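# Uncap a lens's rear end and set cap and lens down

## Task

Remove the rear cap from the lens, put the cap down on the table, and put the lens down as well. Nothing may end up off the table.

## Robot and tools

Robot: two six-joint arms with parallel grippers, left_arm and right_arm. Scene frame: origin at table-top height, midway between the nominal arm bases; +x points out over the table, +z up, and left_arm sits on the +y side. Arm names do not match image sides. Calibrated bases are left_arm at (-0.043, +0.308, 0) m and right_arm at (+0.044, -0.310, 0) m, both turned only slightly about z. Each arm's hand poses and targets are reported in that arm's own base frame. Fixed cameras and the table use the scene frame. A camera stand is fixed behind the arms. Loose objects may occasionally get a short push from outside.

One row is 14 plain numbers. The first 7 are left_arm's waist, shoulder, elbow, wrist pitch, wrist yaw, wrist roll and gripper opening; the next 7 are the same for right_arm. A row is needed even if only one arm moves. Joint values are absolute target angles in radians, the same as the Joint positions readout. They are not offsets. Stated ranges (URDF signs): waist -2.880..2.880, shoulder 0.000..3.142, elbow 0.000..3.019, wrist pitch -1.693..1.571, wrist yaw -1.571..1.571, wrist roll -2.094..2.094. Wrist yaw runs opposite to the URDF in everything you send and read, so a URDF angle of 1.2 appears as about -1.2. A target more than 0.084 rad beyond a range end, and farther out than the current angle, is refused. Real ends can differ from the stated ones by up to 0.084 rad. Opening is an absolute command from -1 (closed) to +1 (fully open). To keep a gripper unchanged, repeat its current command; a 0 there is itself a command.

Each control step, a joint target can lead its measured angle by at most 0.716 (waist, shoulder), 0.645 (elbow), 0.69 (wrist pitch), 1.84 (wrist yaw) or 3.24 (wrist roll) rad. If targets would move a gripper more than 110 mm from where it is, that arm's targets are scaled back. For a far goal, use several actions or a move.

Tools:
- execute_actions(actions, cameras): actions is a list of actions. Each action holds up to 15 rows, one per 1/30 s step. A shorter action repeats its last row until 15 steps are done. An empty list only returns the state and images.
- move(target, speed, blend, opening_speed, blocking, cameras): target is one 14-number row, or a list of up to 15 rows that together must fit in 10 s. All joints are interpolated together, so grippers travel along curves. There is no collision avoidance. speed is in rad/s for the joint with the farthest to go: 0.01 to 12.57, default 0.5; give one value, or one per target. blend (rad) rounds corners at intermediate targets. opening_speed (at least 0.2 per second on the -1..1 scale) ramps the fingers; use it to close gently. blocking=false returns after about 0.5 s while motion continues. A new move takes over from a running one. The result adds a "move:" line: done, off_target (at rest, some joint more than 0.035 rad from target), moving, held or fault, plus limits=held if steps were withheld. done does not mean nothing was touched.
- wait(seconds 0..10): lets time run while the last commands are held.
- stop(): brakes a running move.
- zoom_image(camera, region): camera is cam_high, cam_low, cam_left_wrist or cam_right_wrist. region is [x0, y0, x1, y1] in pixels of its latest image, origin top-left, at most 504 by 504.
- read_manual(section="licences"): returns licence text only.
- finished_scene(scene): ends the scene given by number (1 or 2). It cannot be undone. Call it only once cap and lens both rest on the table.

Cameras: cam_high, cam_low, cam_left_wrist, cam_right_wrist, all 896x504. The cameras argument takes a list of names; null or ["all"] means all, [] means none. An unknown name invalidates the call.

Results: end_effector_position (m) and end_effector_quat_wxyz, in the arm's base frame. The position is the point between the finger pads, about 1 cm short of the tips. Fingers point along the gripper's +z and open along its y. These values can be a few cm off, more at full reach. Joint positions and Joint velocities: per arm, six joints (rad, rad/s) then pad gap (m; 0.094 when fully open). "within noise" means the arm is still. Joint targets shows what joints are driven toward now; resend it to hold a joint still. Tool commands shows current gripper commands. grip_measured is the measured opening on the command scale; empty it reads up to about 2.7 mm wide. Joint torques are in joint order; positive means toward larger angles; they include gravity and offsets; numbers 3 and 4 wrap at ±28 N m. "joint sent to its limit" means a joint reached its real end; its absence does not prove there is room. "joint command not followed" means the clearance check altered some targets. MOTOR HOT appears at 85 °C; at 100 °C an OVER-TEMPERATURE FAULT drops that arm for 30 to 60 s or more.

Gripping: the fingers go to where grip_measured equals your command. Commanding about 0.05 below the reading at first contact (0.11 or more for small or round parts) gives full force, about 50-64 N per pad. On hard parts, grip_measured reads slightly narrower than the part. To release, command well above grip_measured.

Avoid: dropping the lens or cap, or releasing parts while they move. Avoid fast impacts, hard shoves, and hitting the table or stand. Never let anything fall from the table or leave it there. Avoid contact or pressing between the two arms, including one gripper closing on the other's fingers; the clearance check does not prevent this. Avoid long holds with an arm stretched out or pushing against something, since motors heat. Move smoothly and finish promptly.

Each tool is called in YAML: its name, and indented under it one key for each argument.

## Session

execute_actions:
  actions: []

Scene clock: 0.00 s.
left_arm: end_effector_position=(+0.2610, -0.3546, +0.2430) grip_measured=+1.000 end_effector_quat_wxyz=(-0.027, -0.474, +0.877, +0.075) | right_arm: end_effector_position=(+0.2120, +0.0960, +0.1624) grip_measured=+1.000 end_effector_quat_wxyz=(+0.233, +0.149, +0.955, +0.112)
Joint positions: left_arm=[-0.923 1.592 1.54 -1.676 -0.031 -1.912 0.094] | right_arm=[0.506 0.527 0.522 -1.052 -0.105 0.787 0.094]
Joint velocities: within noise
Joint torques (N m): no reading
Heat: left arm: hottest wrist roll 31 °C; right arm: hottest elbow 37 °C.
Joint targets: left_arm=[-0.923 1.593 1.564 -1.676 -0.031 -1.912] | right_arm=[0.506 0.528 0.554 -1.049 -0.105 0.787]
Tool commands: left_gripper/opening=+1.0 right_gripper/opening=+1.0

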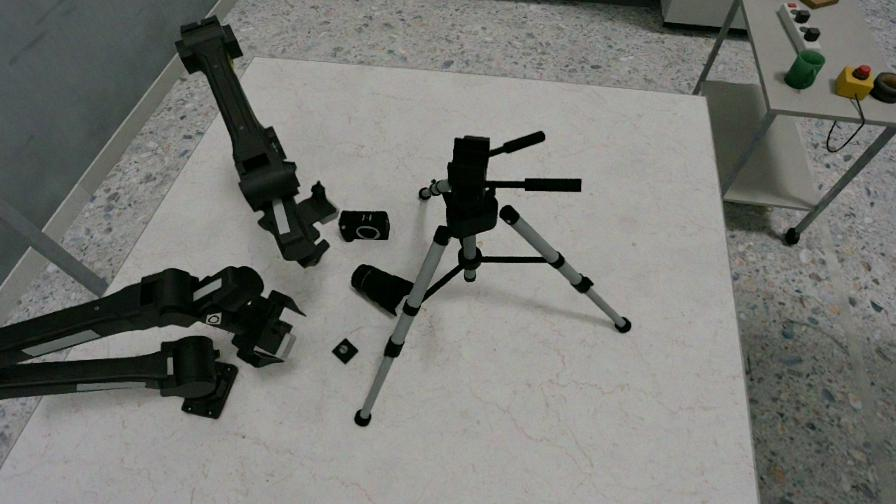

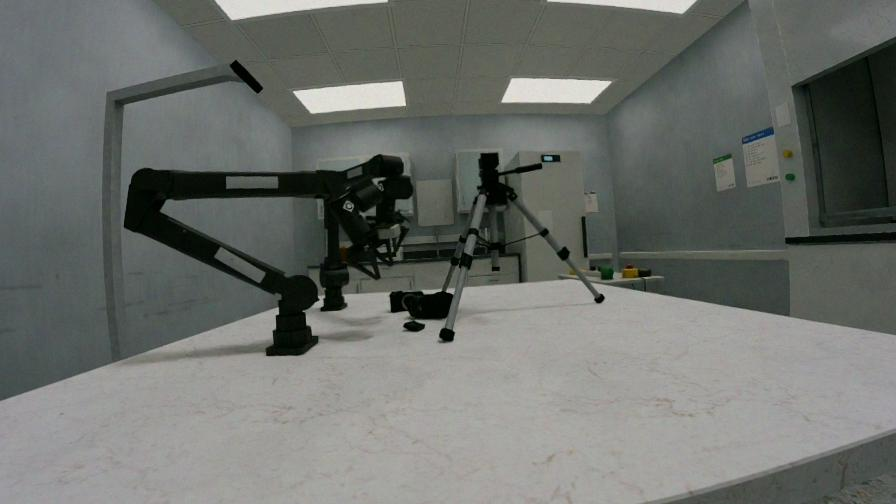

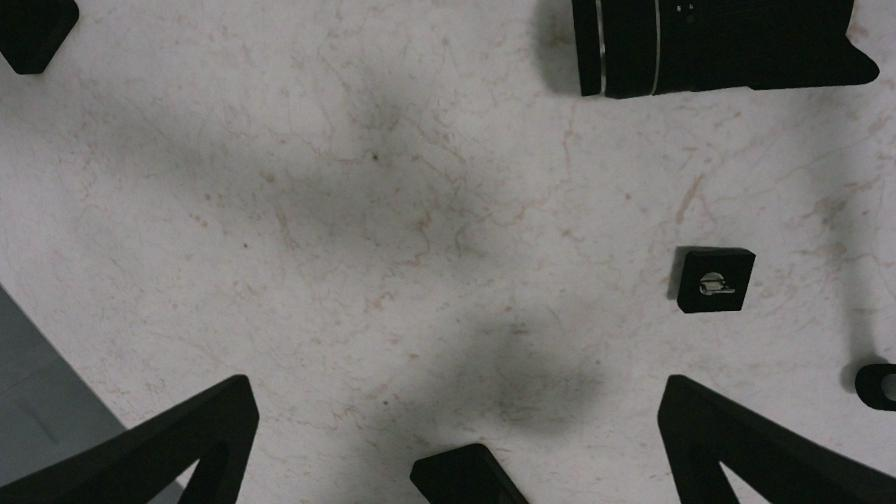

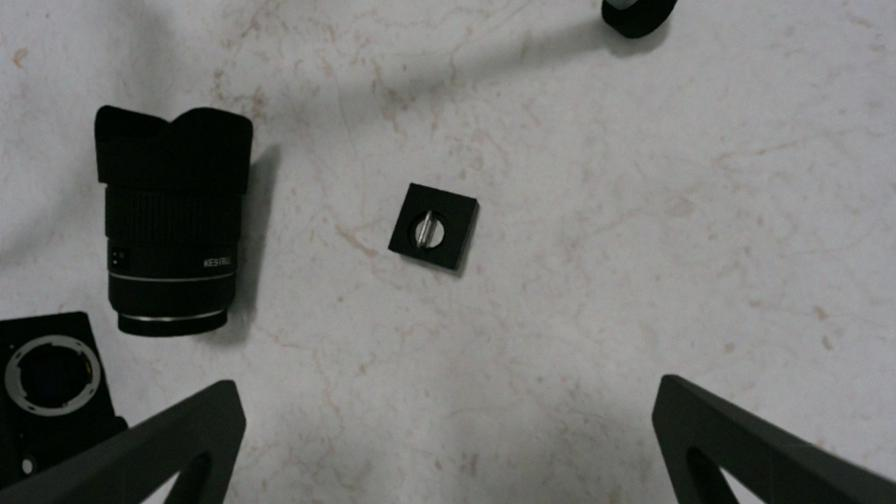

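zoom_image:
  camera: "cam_right_wrist"
  region: [60, 80, 300, 360]

zoom_image:
  camera: "cam_high"
  region: [320, 180, 460, 300]

zoom_image:
  camera: "cam_low"
  region: [370, 250, 500, 350]

zoom_image:
  camera: "cam_left_wrist"
  region: [500, 0, 896, 220]

Scaled by 1.800.

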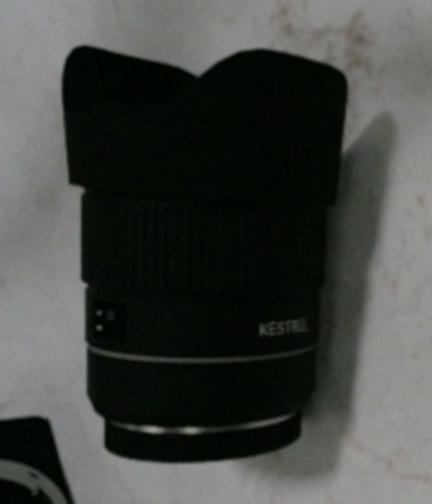

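Scaled by 3.600.

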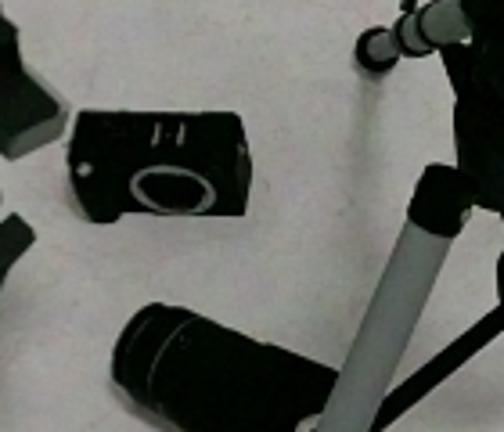

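Scaled by 3.877.

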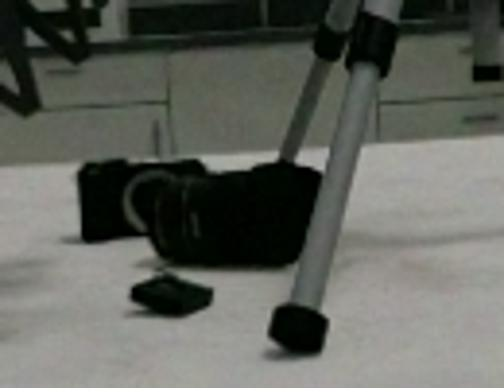

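Scaled by 1.273.

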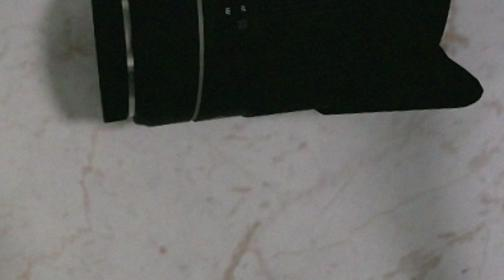

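move:
  target:
    - [-0.2,1.592,1.564,-1.676,-0.031,-1.2,1,0.506,0.528,0.554,-1.049,-0.105,0.787,1]
    - [-0.1,1.592,1.564,-1.676,-0.031,0,1,0.755,1.5016,1.2213,-1.2905,0,1.009,1]
  speed: 1.2
  blend: 0.1

Scene clock: 218.90 s.
left_arm: end_effector_position=(+0.4370, -0.0540, +0.2430) grip_measured=+1.000 end_effector_quat_wxyz=(-0.079, +0.049, +0.996, -0.011) | right_arm: end_effector_position=(+0.2999, +0.2786, +0.1345) grip_measured=+1.000 end_effector_quat_wxyz=(-0.017, +0.124, +0.992, -0.023)
Joint positions: left_arm=[-0.11 1.592 1.54 -1.676 -0.031 -0.009 0.094] | right_arm=[0.751 1.506 1.156 -1.28 -0.003 0.999 0.094]
Joint velocities: within noise
Joint torques (N m): left_arm=[-0.32 -13.68 10.15 -0.01 0.11 0.1] | right_arm=[-0.32 -12.57 12.51 0.05 0.18 0.14]
Heat: left arm: hottest elbow 38 °C; right arm: hottest elbow 47 °C.
Joint targets: left_arm=[-0.100 1.592 1.564 -1.676 -0.031 0.000] | right_arm=[0.755 1.502 1.221 -1.291 0.000 1.009]
move: off_target (right_arm); right_arm: the elbow is farthest, 0.065 rad from its target

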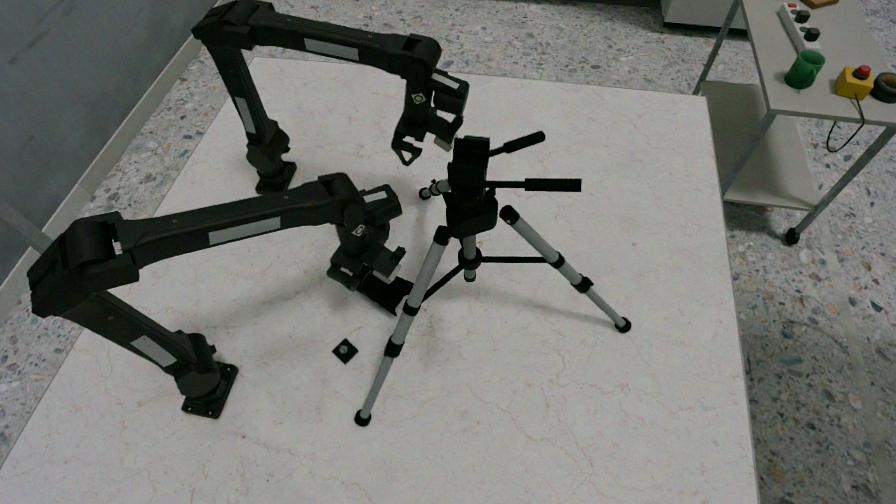

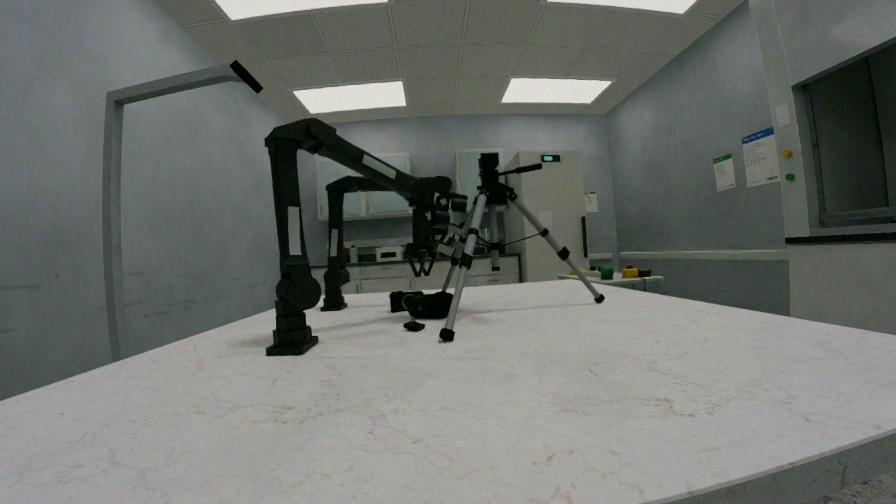

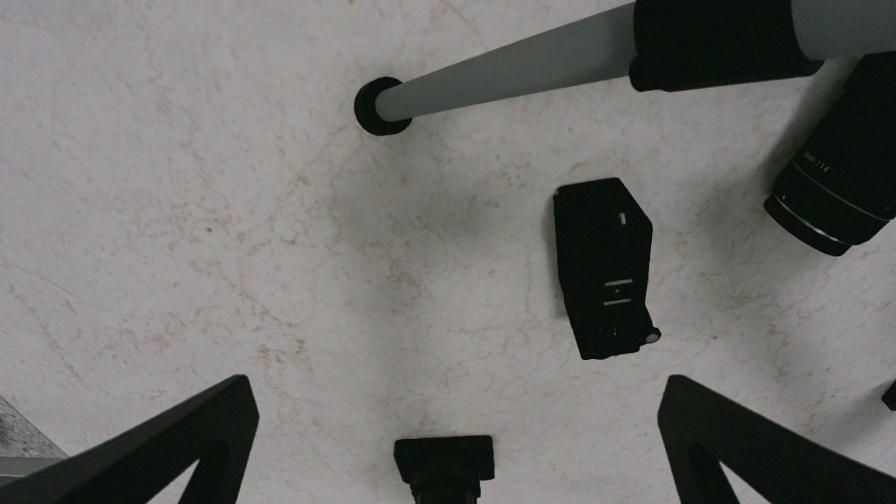

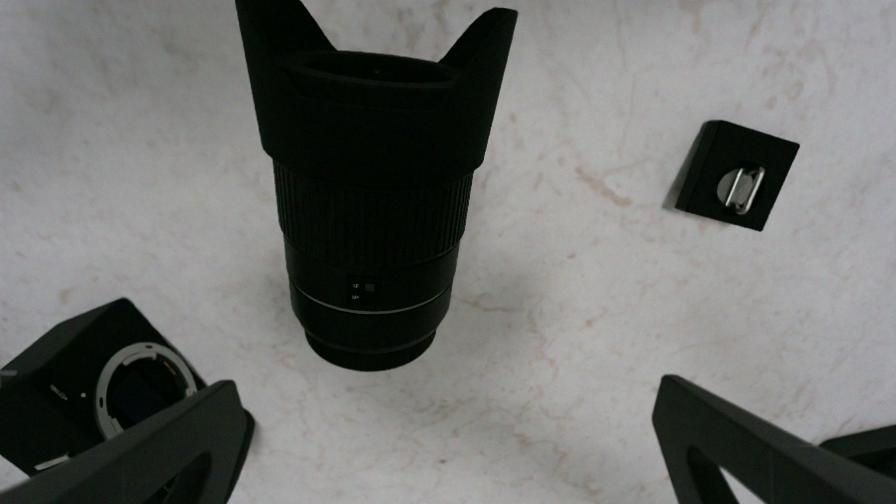

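move:
  target: [-0.1,1.592,1.564,-1.676,-0.031,0,1,0.814,1.5397,1.168,-1.14,0.003,1.17,1]
  speed: 0.7

zoom_image:
  camera: "cam_right_wrist"
  region: [150, 100, 650, 504]

Scene clock: 280.50 s.
left_arm: end_effector_position=(+0.4370, -0.0540, +0.2430) grip_measured=+1.000 end_effector_quat_wxyz=(-0.079, +0.050, +0.996, -0.011) | right_arm: end_effector_position=(+0.3037, +0.3192, +0.1222) grip_measured=+1.000 end_effector_quat_wxyz=(+0.011, +0.173, +0.985, +0.016)
Joint positions: left_arm=[-0.11 1.592 1.54 -1.676 -0.031 -0.008 0.094] | right_arm=[0.811 1.535 1.156 -1.153 0 1.16 0.094]
Joint velocities: within noise
Joint torques (N m): left_arm=[-0.79 -13.86 10.13 -0.06 0.11 0.1] | right_arm=[0.62 -12.92 8.79 0.69 0.13 0.12]
Heat: left arm: hottest elbow 39 °C; right arm: hottest elbow 49 °C.
Joint targets: left_arm=[-0.100 1.592 1.564 -1.676 -0.031 0.000] | right_arm=[0.814 1.540 1.168 -1.140 0.003 1.170]
move: done

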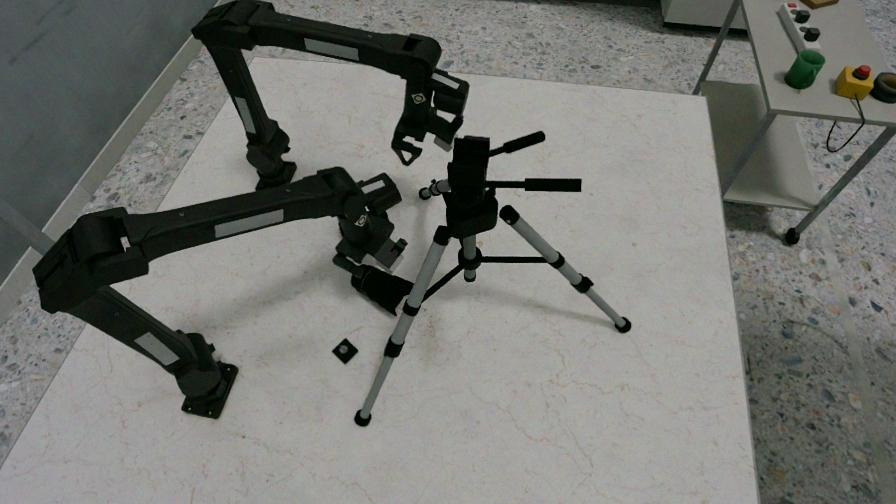

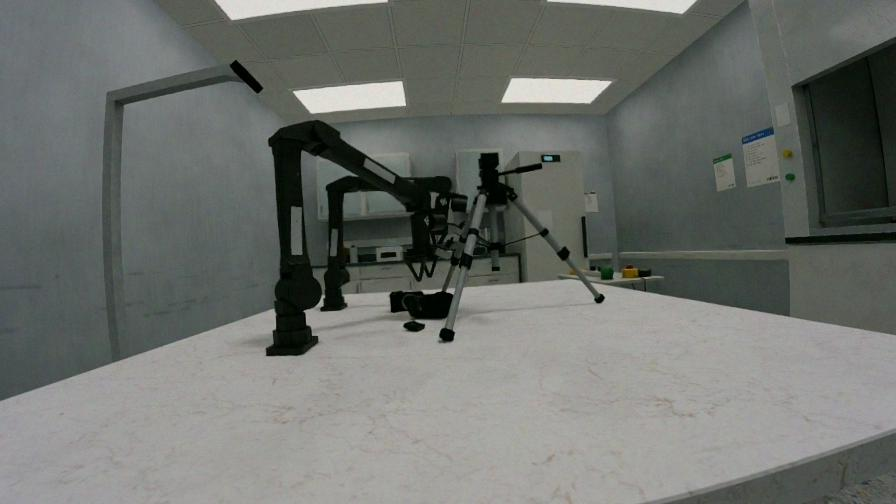

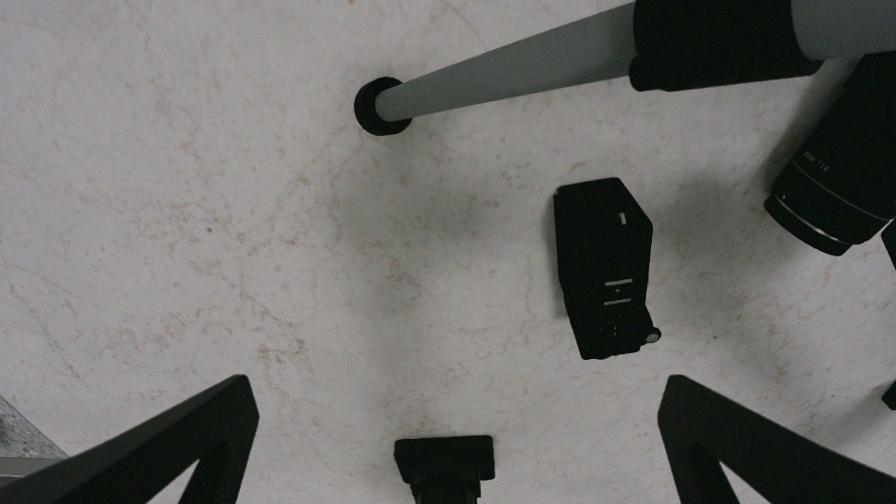

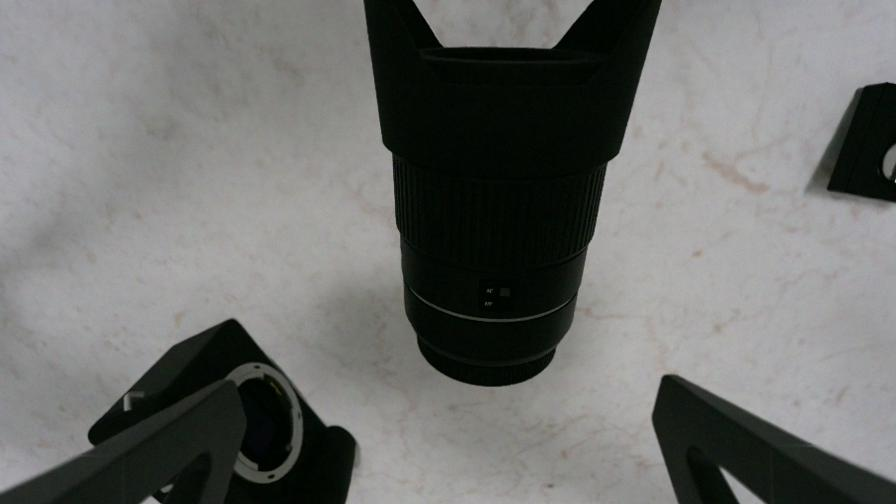

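Scaled by 1.008.

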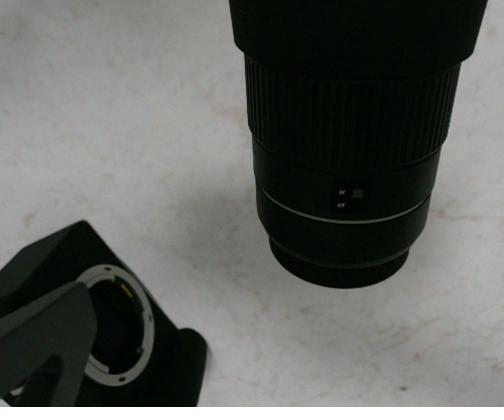

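move:
  target: [-0.1,1.592,1.564,-1.676,-0.031,0,1,0.82,1.563,1.096,-1.076,0.003,1.187,1]
  speed: 0.5
  cameras: ["cam_right_wrist"]

Scene clock: 318.47 s.
left_arm: end_effector_position=(+0.4370, -0.0540, +0.2430) grip_measured=+1.000 end_effector_quat_wxyz=(-0.079, +0.050, +0.996, -0.011) | right_arm: end_effector_position=(+0.2992, +0.3160, +0.0935) grip_measured=+1.000 end_effector_quat_wxyz=(+0.007, +0.181, +0.983, +0.010)
Joint positions: left_arm=[-0.11 1.592 1.54 -1.676 -0.031 -0.008 0.094] | right_arm=[0.814 1.561 1.105 -1.089 0 1.177 0.094]
Joint velocities: within noise
Joint torques (N m): left_arm=[-0.5 -14.1 10.09 -0.06 0.1 0.1] | right_arm=[1.08 -13.1 7.12 0.66 0.1 0.19]
Heat: left arm: hottest elbow 39 °C; right arm: hottest elbow 46 °C.
Joint targets: left_arm=[-0.100 1.592 1.564 -1.676 -0.031 0.000] | right_arm=[0.820 1.563 1.096 -1.076 0.003 1.187]
move: done
Images, in order (width x height): cam_right_wrist 896x504.

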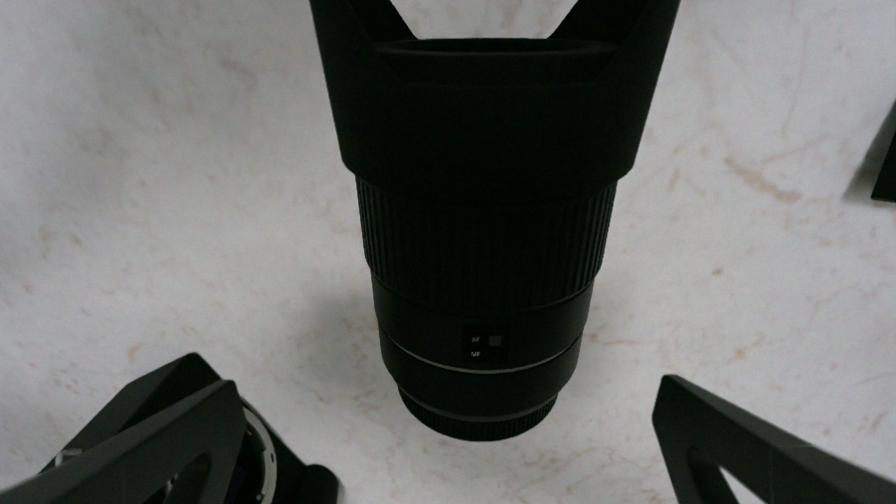

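move:
  target: [-0.1,1.592,1.564,-1.676,-0.031,0,1,0.828,1.561,1.06,-1.074,0.003,1.193,1]
  speed: 0.5
  cameras: ["cam_right_wrist"]

Scene clock: 345.57 s.
left_arm: end_effector_position=(+0.4370, -0.0540, +0.2430) grip_measured=+1.000 end_effector_quat_wxyz=(-0.079, +0.050, +0.996, -0.011) | right_arm: end_effector_position=(+0.2875, +0.3083, +0.0821) grip_measured=+1.000 end_effector_quat_wxyz=(-0.002, +0.180, +0.984, -0.003)
Joint positions: left_arm=[-0.11 1.592 1.54 -1.676 -0.031 -0.008 0.094] | right_arm=[0.821 1.561 1.071 -1.087 0 1.183 0.094]
Joint velocities: within noise
Joint torques (N m): left_arm=[-0.32 -13.8 10.14 -0.01 0.11 0.09] | right_arm=[0.73 -12.92 6.8 0.77 0.15 0.07]
Heat: left arm: hottest elbow 40 °C; right arm: hottest elbow 45 °C.
Joint targets: left_arm=[-0.100 1.592 1.564 -1.676 -0.031 0.000] | right_arm=[0.828 1.561 1.060 -1.074 0.003 1.193]
move: done
Images, in order (width x height): cam_right_wrist 896x504.

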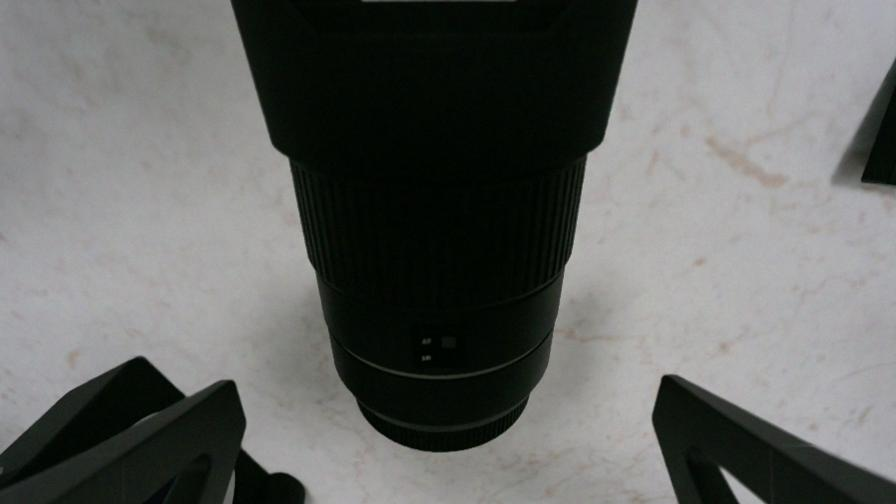

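move:
  target:
    - [-0.1,1.592,1.564,-1.676,-0.031,0,1,0.828,1.595,1.028,-1.007,0.003,1.193,1]
    - [-0.1,1.592,1.564,-1.676,-0.031,0,1,0.828,1.635,0.999,-0.936,0.003,1.193,1]
  speed: 0.15
  blend: 0.02
  cameras: ["cam_right_wrist","cam_low"]

Scene clock: 354.60 s.
left_arm: end_effector_position=(+0.4370, -0.0540, +0.2430) grip_measured=+1.000 end_effector_quat_wxyz=(-0.079, +0.050, +0.996, -0.011) | right_arm: end_effector_position=(+0.2886, +0.3095, +0.0349) grip_measured=+1.000 end_effector_quat_wxyz=(+0.001, +0.180, +0.984, +0.001)
Joint positions: left_arm=[-0.11 1.592 1.54 -1.676 -0.031 -0.008 0.094] | right_arm=[0.821 1.629 1.009 -0.949 0 1.183 0.094]
Joint velocities: within noise
Joint torques (N m): left_arm=[-0.38 -13.92 10.13 0.06 0.11 0.09] | right_arm=[0.91 -12.69 6.08 0.83 0.11 0.11]
Heat: left arm: hottest elbow 40 °C; right arm: hottest elbow 44 °C.
Joint targets: left_arm=[-0.100 1.592 1.564 -1.676 -0.031 0.000] | right_arm=[0.828 1.635 0.999 -0.936 0.003 1.193]
move: done
Images, in order (width x height): cam_low 896x504, cam_right_wrist 896x504.

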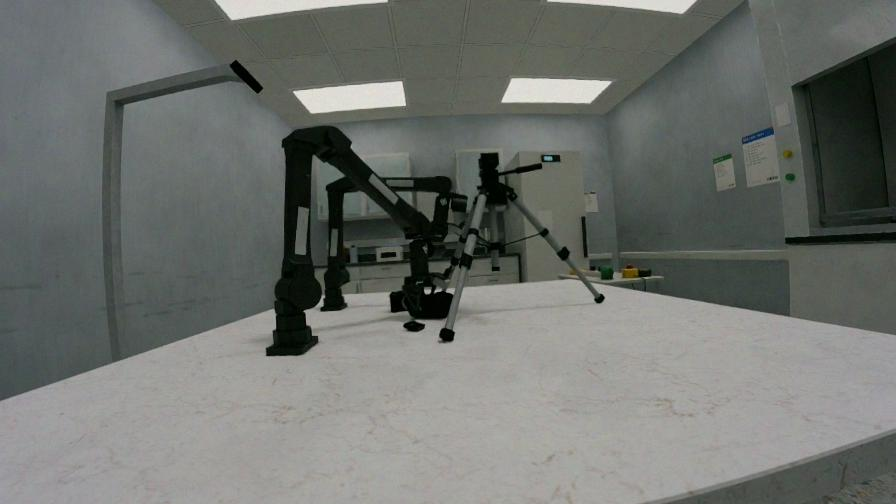

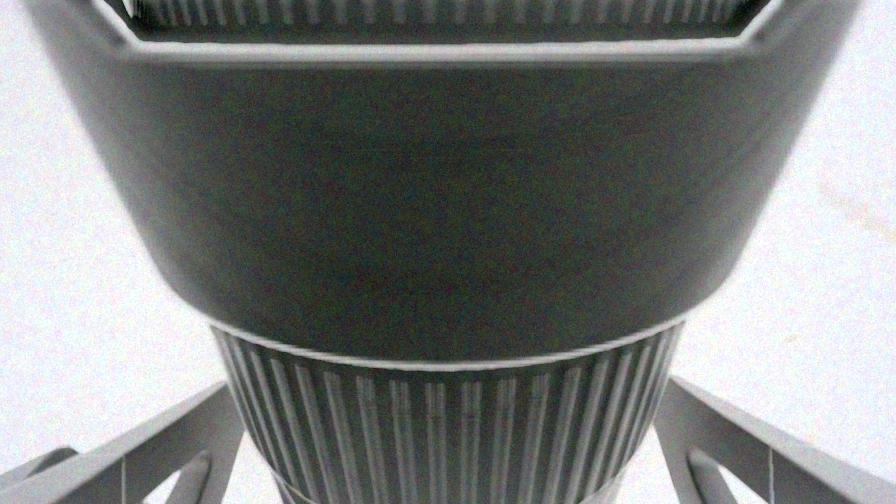

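move:
  target: [-0.1,1.592,1.564,-1.676,-0.031,0,1,0.828,1.635,0.999,-0.936,0.003,1.193,0.3]
  opening_speed: 0.4
  cameras: ["cam_right_wrist","cam_left_wrist"]

Scene clock: 366.60 s.
left_arm: end_effector_position=(+0.4370, -0.0540, +0.2430) grip_measured=+1.000 end_effector_quat_wxyz=(-0.079, +0.050, +0.996, -0.011) | right_arm: end_effector_position=(+0.2886, +0.3095, +0.0349) grip_measured=+0.474 end_effector_quat_wxyz=(+0.001, +0.180, +0.984, +0.001)
Joint positions: left_arm=[-0.11 1.592 1.54 -1.676 -0.031 -0.008 0.094] | right_arm=[0.821 1.629 1.009 -0.949 0 1.184 0.069]
Joint velocities: within noise
Joint torques (N m): left_arm=[-0.44 -13.98 10.13 -0.06 0.12 0.1] | right_arm=[0.73 -12.63 5.98 0.88 0.11 0.17]
Heat: left arm: hottest elbow 40 °C; right arm: hottest elbow 44 °C.
Joint targets: left_arm=[-0.100 1.592 1.564 -1.676 -0.031 0.000] | right_arm=[0.828 1.635 0.999 -0.936 0.003 1.193]
move: done
Images, in order (width x height): cam_left_wrist 896x504, cam_right_wrist 896x504.

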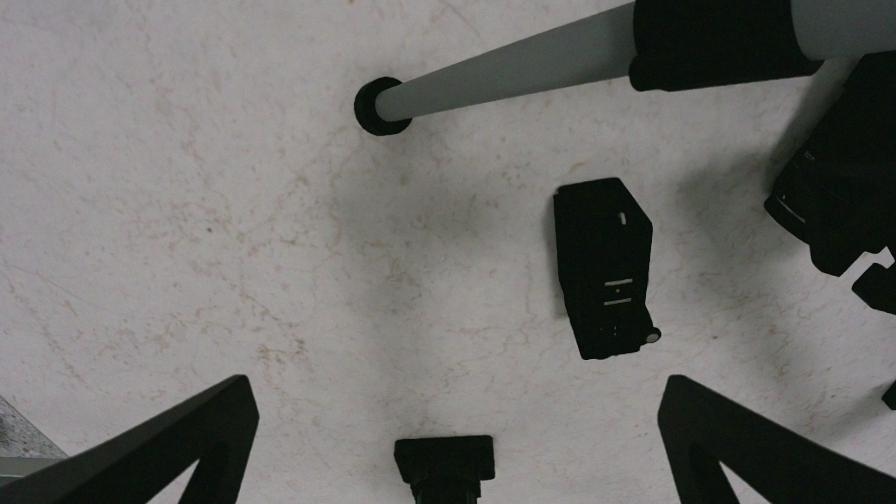

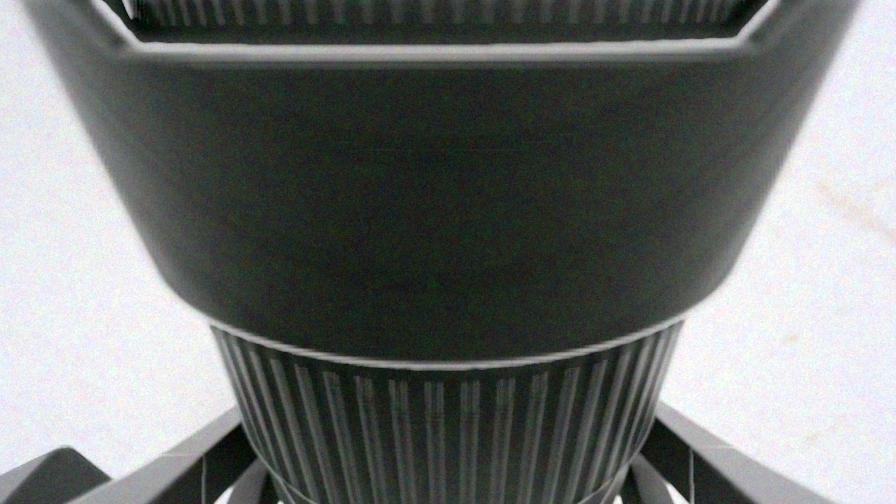

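move:
  target:
    - [-0.1,1.592,1.564,-1.676,-0.031,0,1,0.828,1.544,1.165,-1.14,0.003,1.193,0.3]
    - [-0.1,1.592,1.564,-1.676,-0.031,0,1,0.771,1.323,1.215,-1.406,0.0,1.287,0.3]
  speed: 0.4
  blend: 0.05

Scene clock: 417.13 s.
left_arm: end_effector_position=(+0.4370, -0.0540, +0.2430) grip_measured=+1.000 end_effector_quat_wxyz=(-0.079, +0.050, +0.996, -0.011) | right_arm: end_effector_position=(+0.2577, +0.2530, +0.1749) grip_measured=+0.473 end_effector_quat_wxyz=(-0.019, +0.247, +0.968, -0.028)
Joint positions: left_arm=[-0.11 1.592 1.54 -1.676 -0.031 -0.008 0.094] | right_arm=[0.776 1.356 1.111 -1.394 0.003 1.276 0.069]
Joint velocities: within noise
Joint torques (N m): left_arm=[-0.38 -13.92 10.13 -0.02 0.12 0.08] | right_arm=[0.26 -12.4 15.76 -0.29 -0.11 0.19]
Heat: left arm: hottest elbow 40 °C; right arm: hottest elbow 43 °C.
Joint targets: left_arm=[-0.100 1.592 1.564 -1.676 -0.031 0.000] | right_arm=[0.771 1.323 1.215 -1.406 0.000 1.287]
move: off_target (right_arm); right_arm: the elbow is farthest, 0.104 rad from its target

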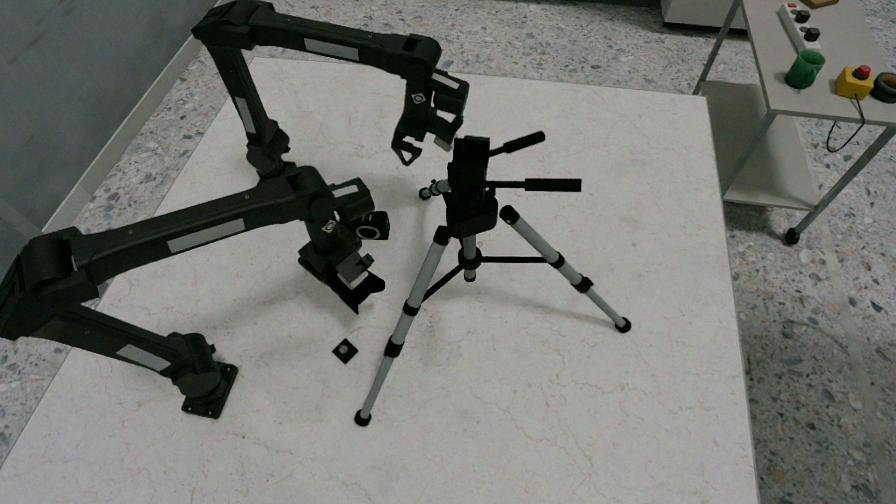

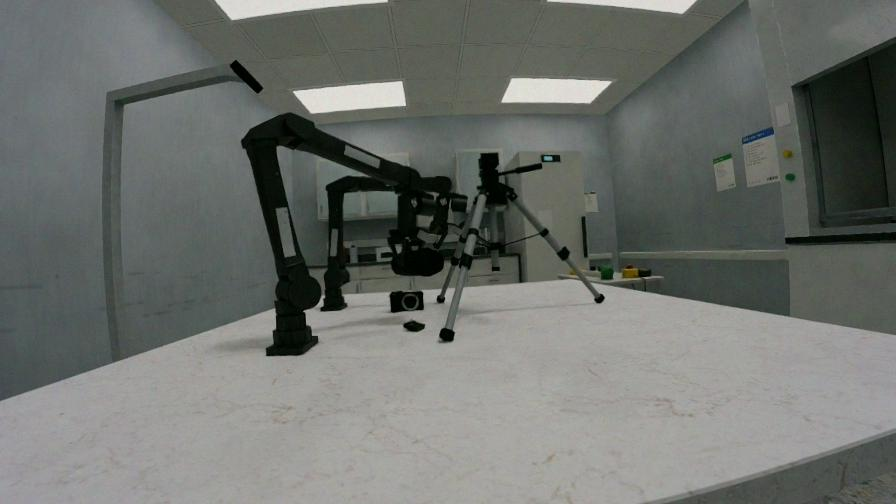

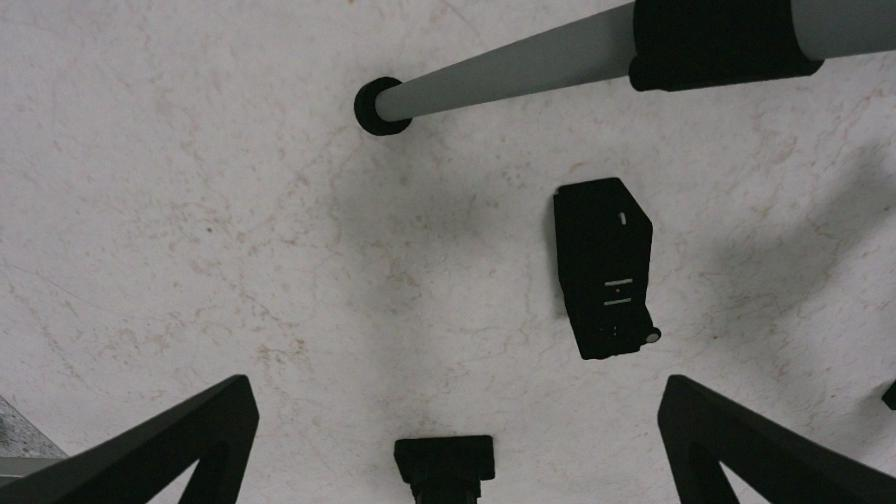

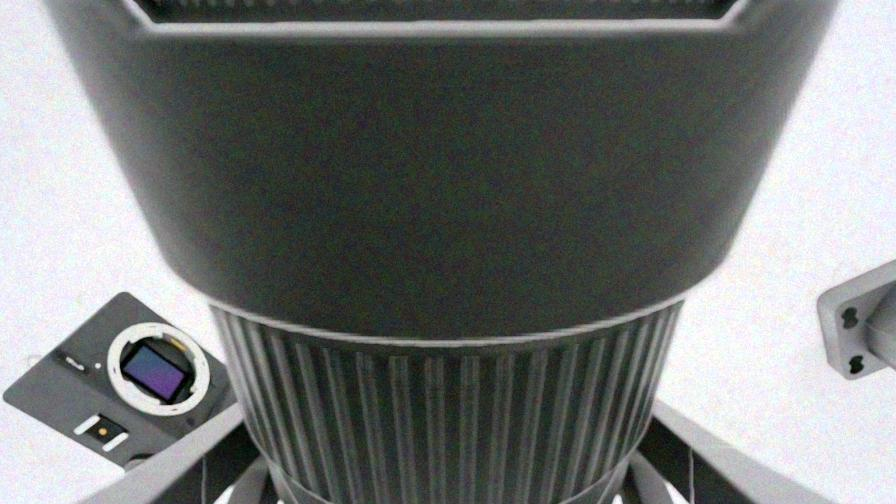

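move:
  target:
    - [-0.3,1.253,0.169,1.084,0.6,0,1,0.771,1.323,1.215,-1.406,0.0,1.287,0.3]
    - [-1.311,1.253,0.169,1.084,0.796,0,1,0.771,1.323,1.215,-1.406,0.0,1.287,0.3]
  speed: 1.0
  blend: 0.05

zoom_image:
  camera: "cam_left_wrist"
  region: [250, 0, 650, 400]

Scene clock: 467.17 s.
left_arm: end_effector_position=(+0.2108, -0.2989, +0.1683) grip_measured=+1.000 end_effector_quat_wxyz=(+0.679, +0.183, +0.689, -0.173) | right_arm: end_effector_position=(+0.2577, +0.2530, +0.1749) grip_measured=+0.473 end_effector_quat_wxyz=(-0.019, +0.248, +0.968, -0.028)
Joint positions: left_arm=[-1.301 1.262 0.172 1.066 0.792 -0.007 0.094] | right_arm=[0.776 1.356 1.111 -1.394 0.003 1.277 0.069]
Joint velocities: within noise
Joint torques (N m): left_arm=[-2.02 -5.36 4.97 2.78 0.36 0.07] | right_arm=[-1.08 -13.27 15.65 -0.43 -0.16 0.14]
Heat: left arm: hottest elbow 40 °C; right arm: hottest elbow 52 °C.
Joint targets: left_arm=[-1.311 1.253 0.169 1.084 0.796 0.000] | right_arm=[0.771 1.323 1.215 -1.406 0.000 1.287]
move: off_target (right_arm); right_arm: the elbow is farthest, 0.104 rad from its target

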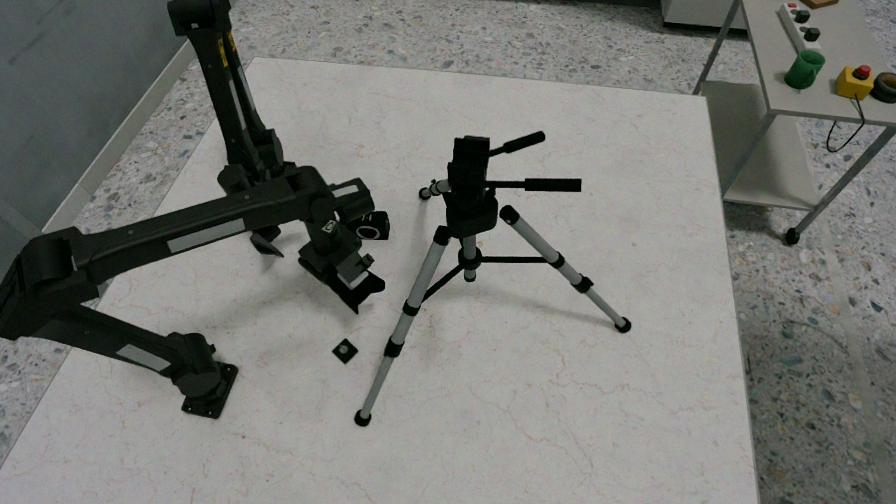

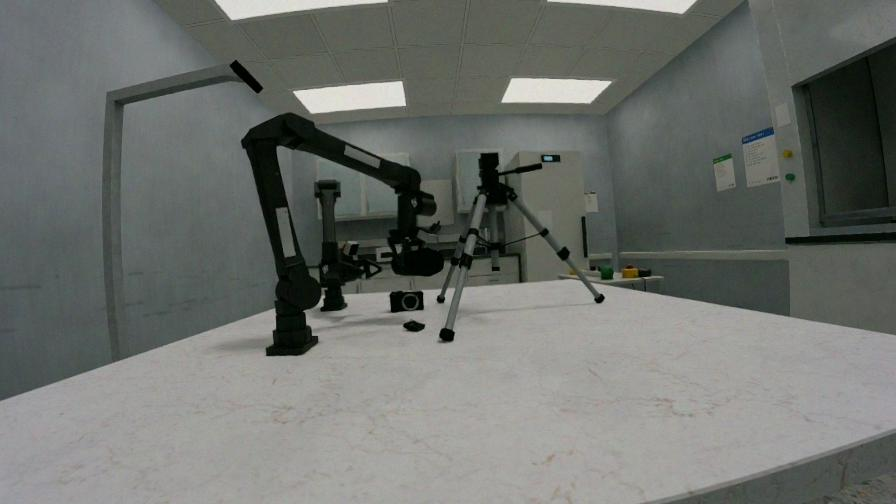

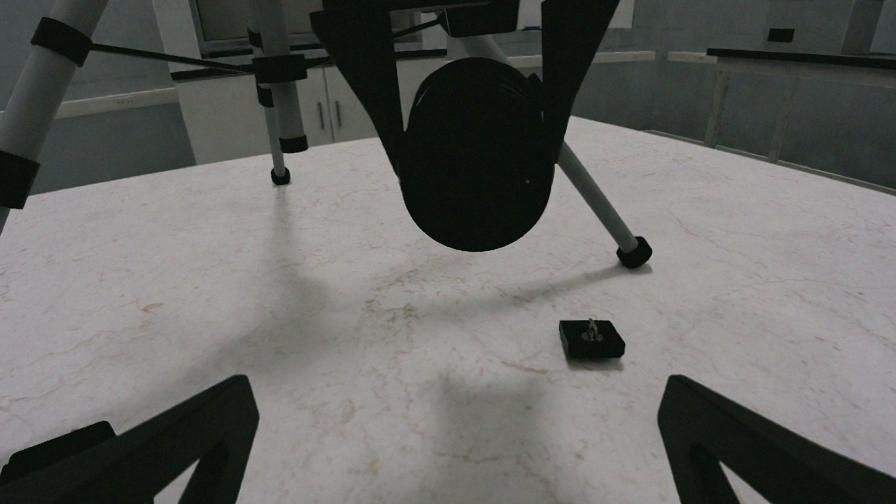

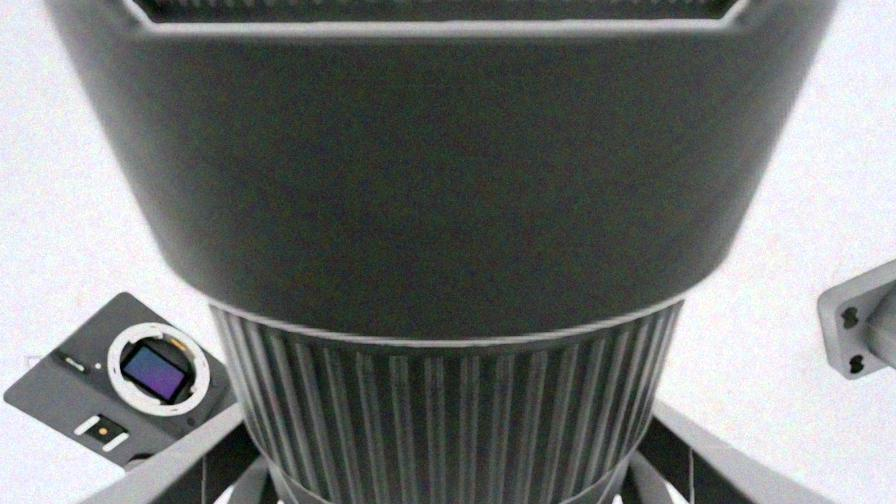

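Scaled by 1.260.

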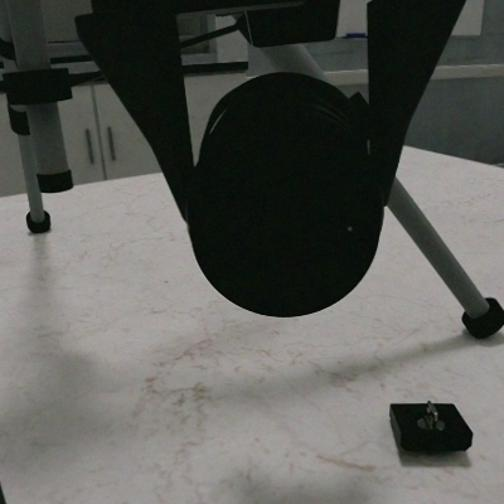

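zoom_image:
  camera: "cam_left_wrist"
  region: [385, 45, 575, 260]

Scaled by 2.344.

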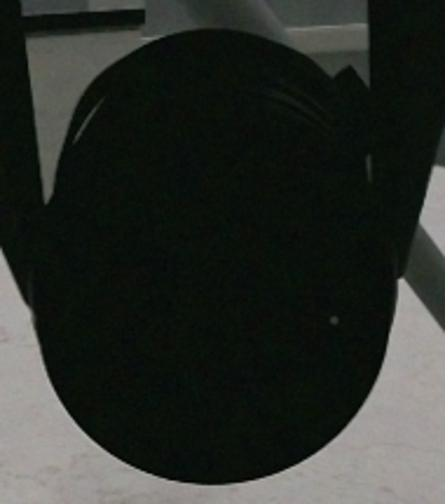

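zoom_image:
  camera: "cam_low"
  region: [340, 200, 480, 300]

zoom_image:
  camera: "cam_high"
  region: [230, 190, 410, 330]

Scaled by 3.600.

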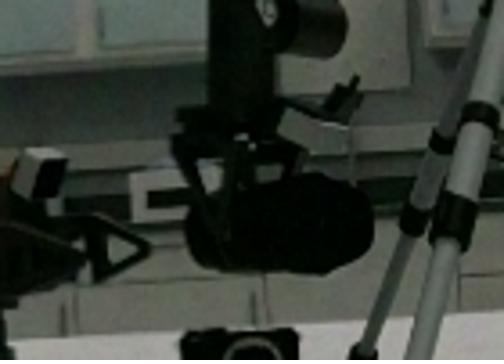

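Scaled by 2.800.

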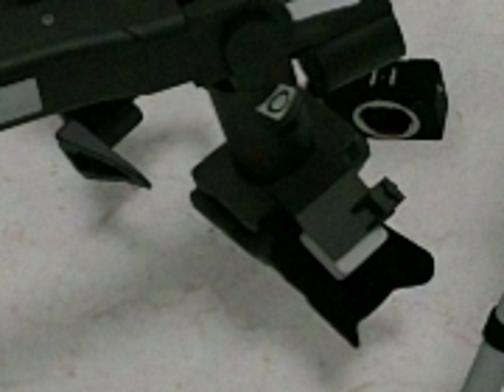

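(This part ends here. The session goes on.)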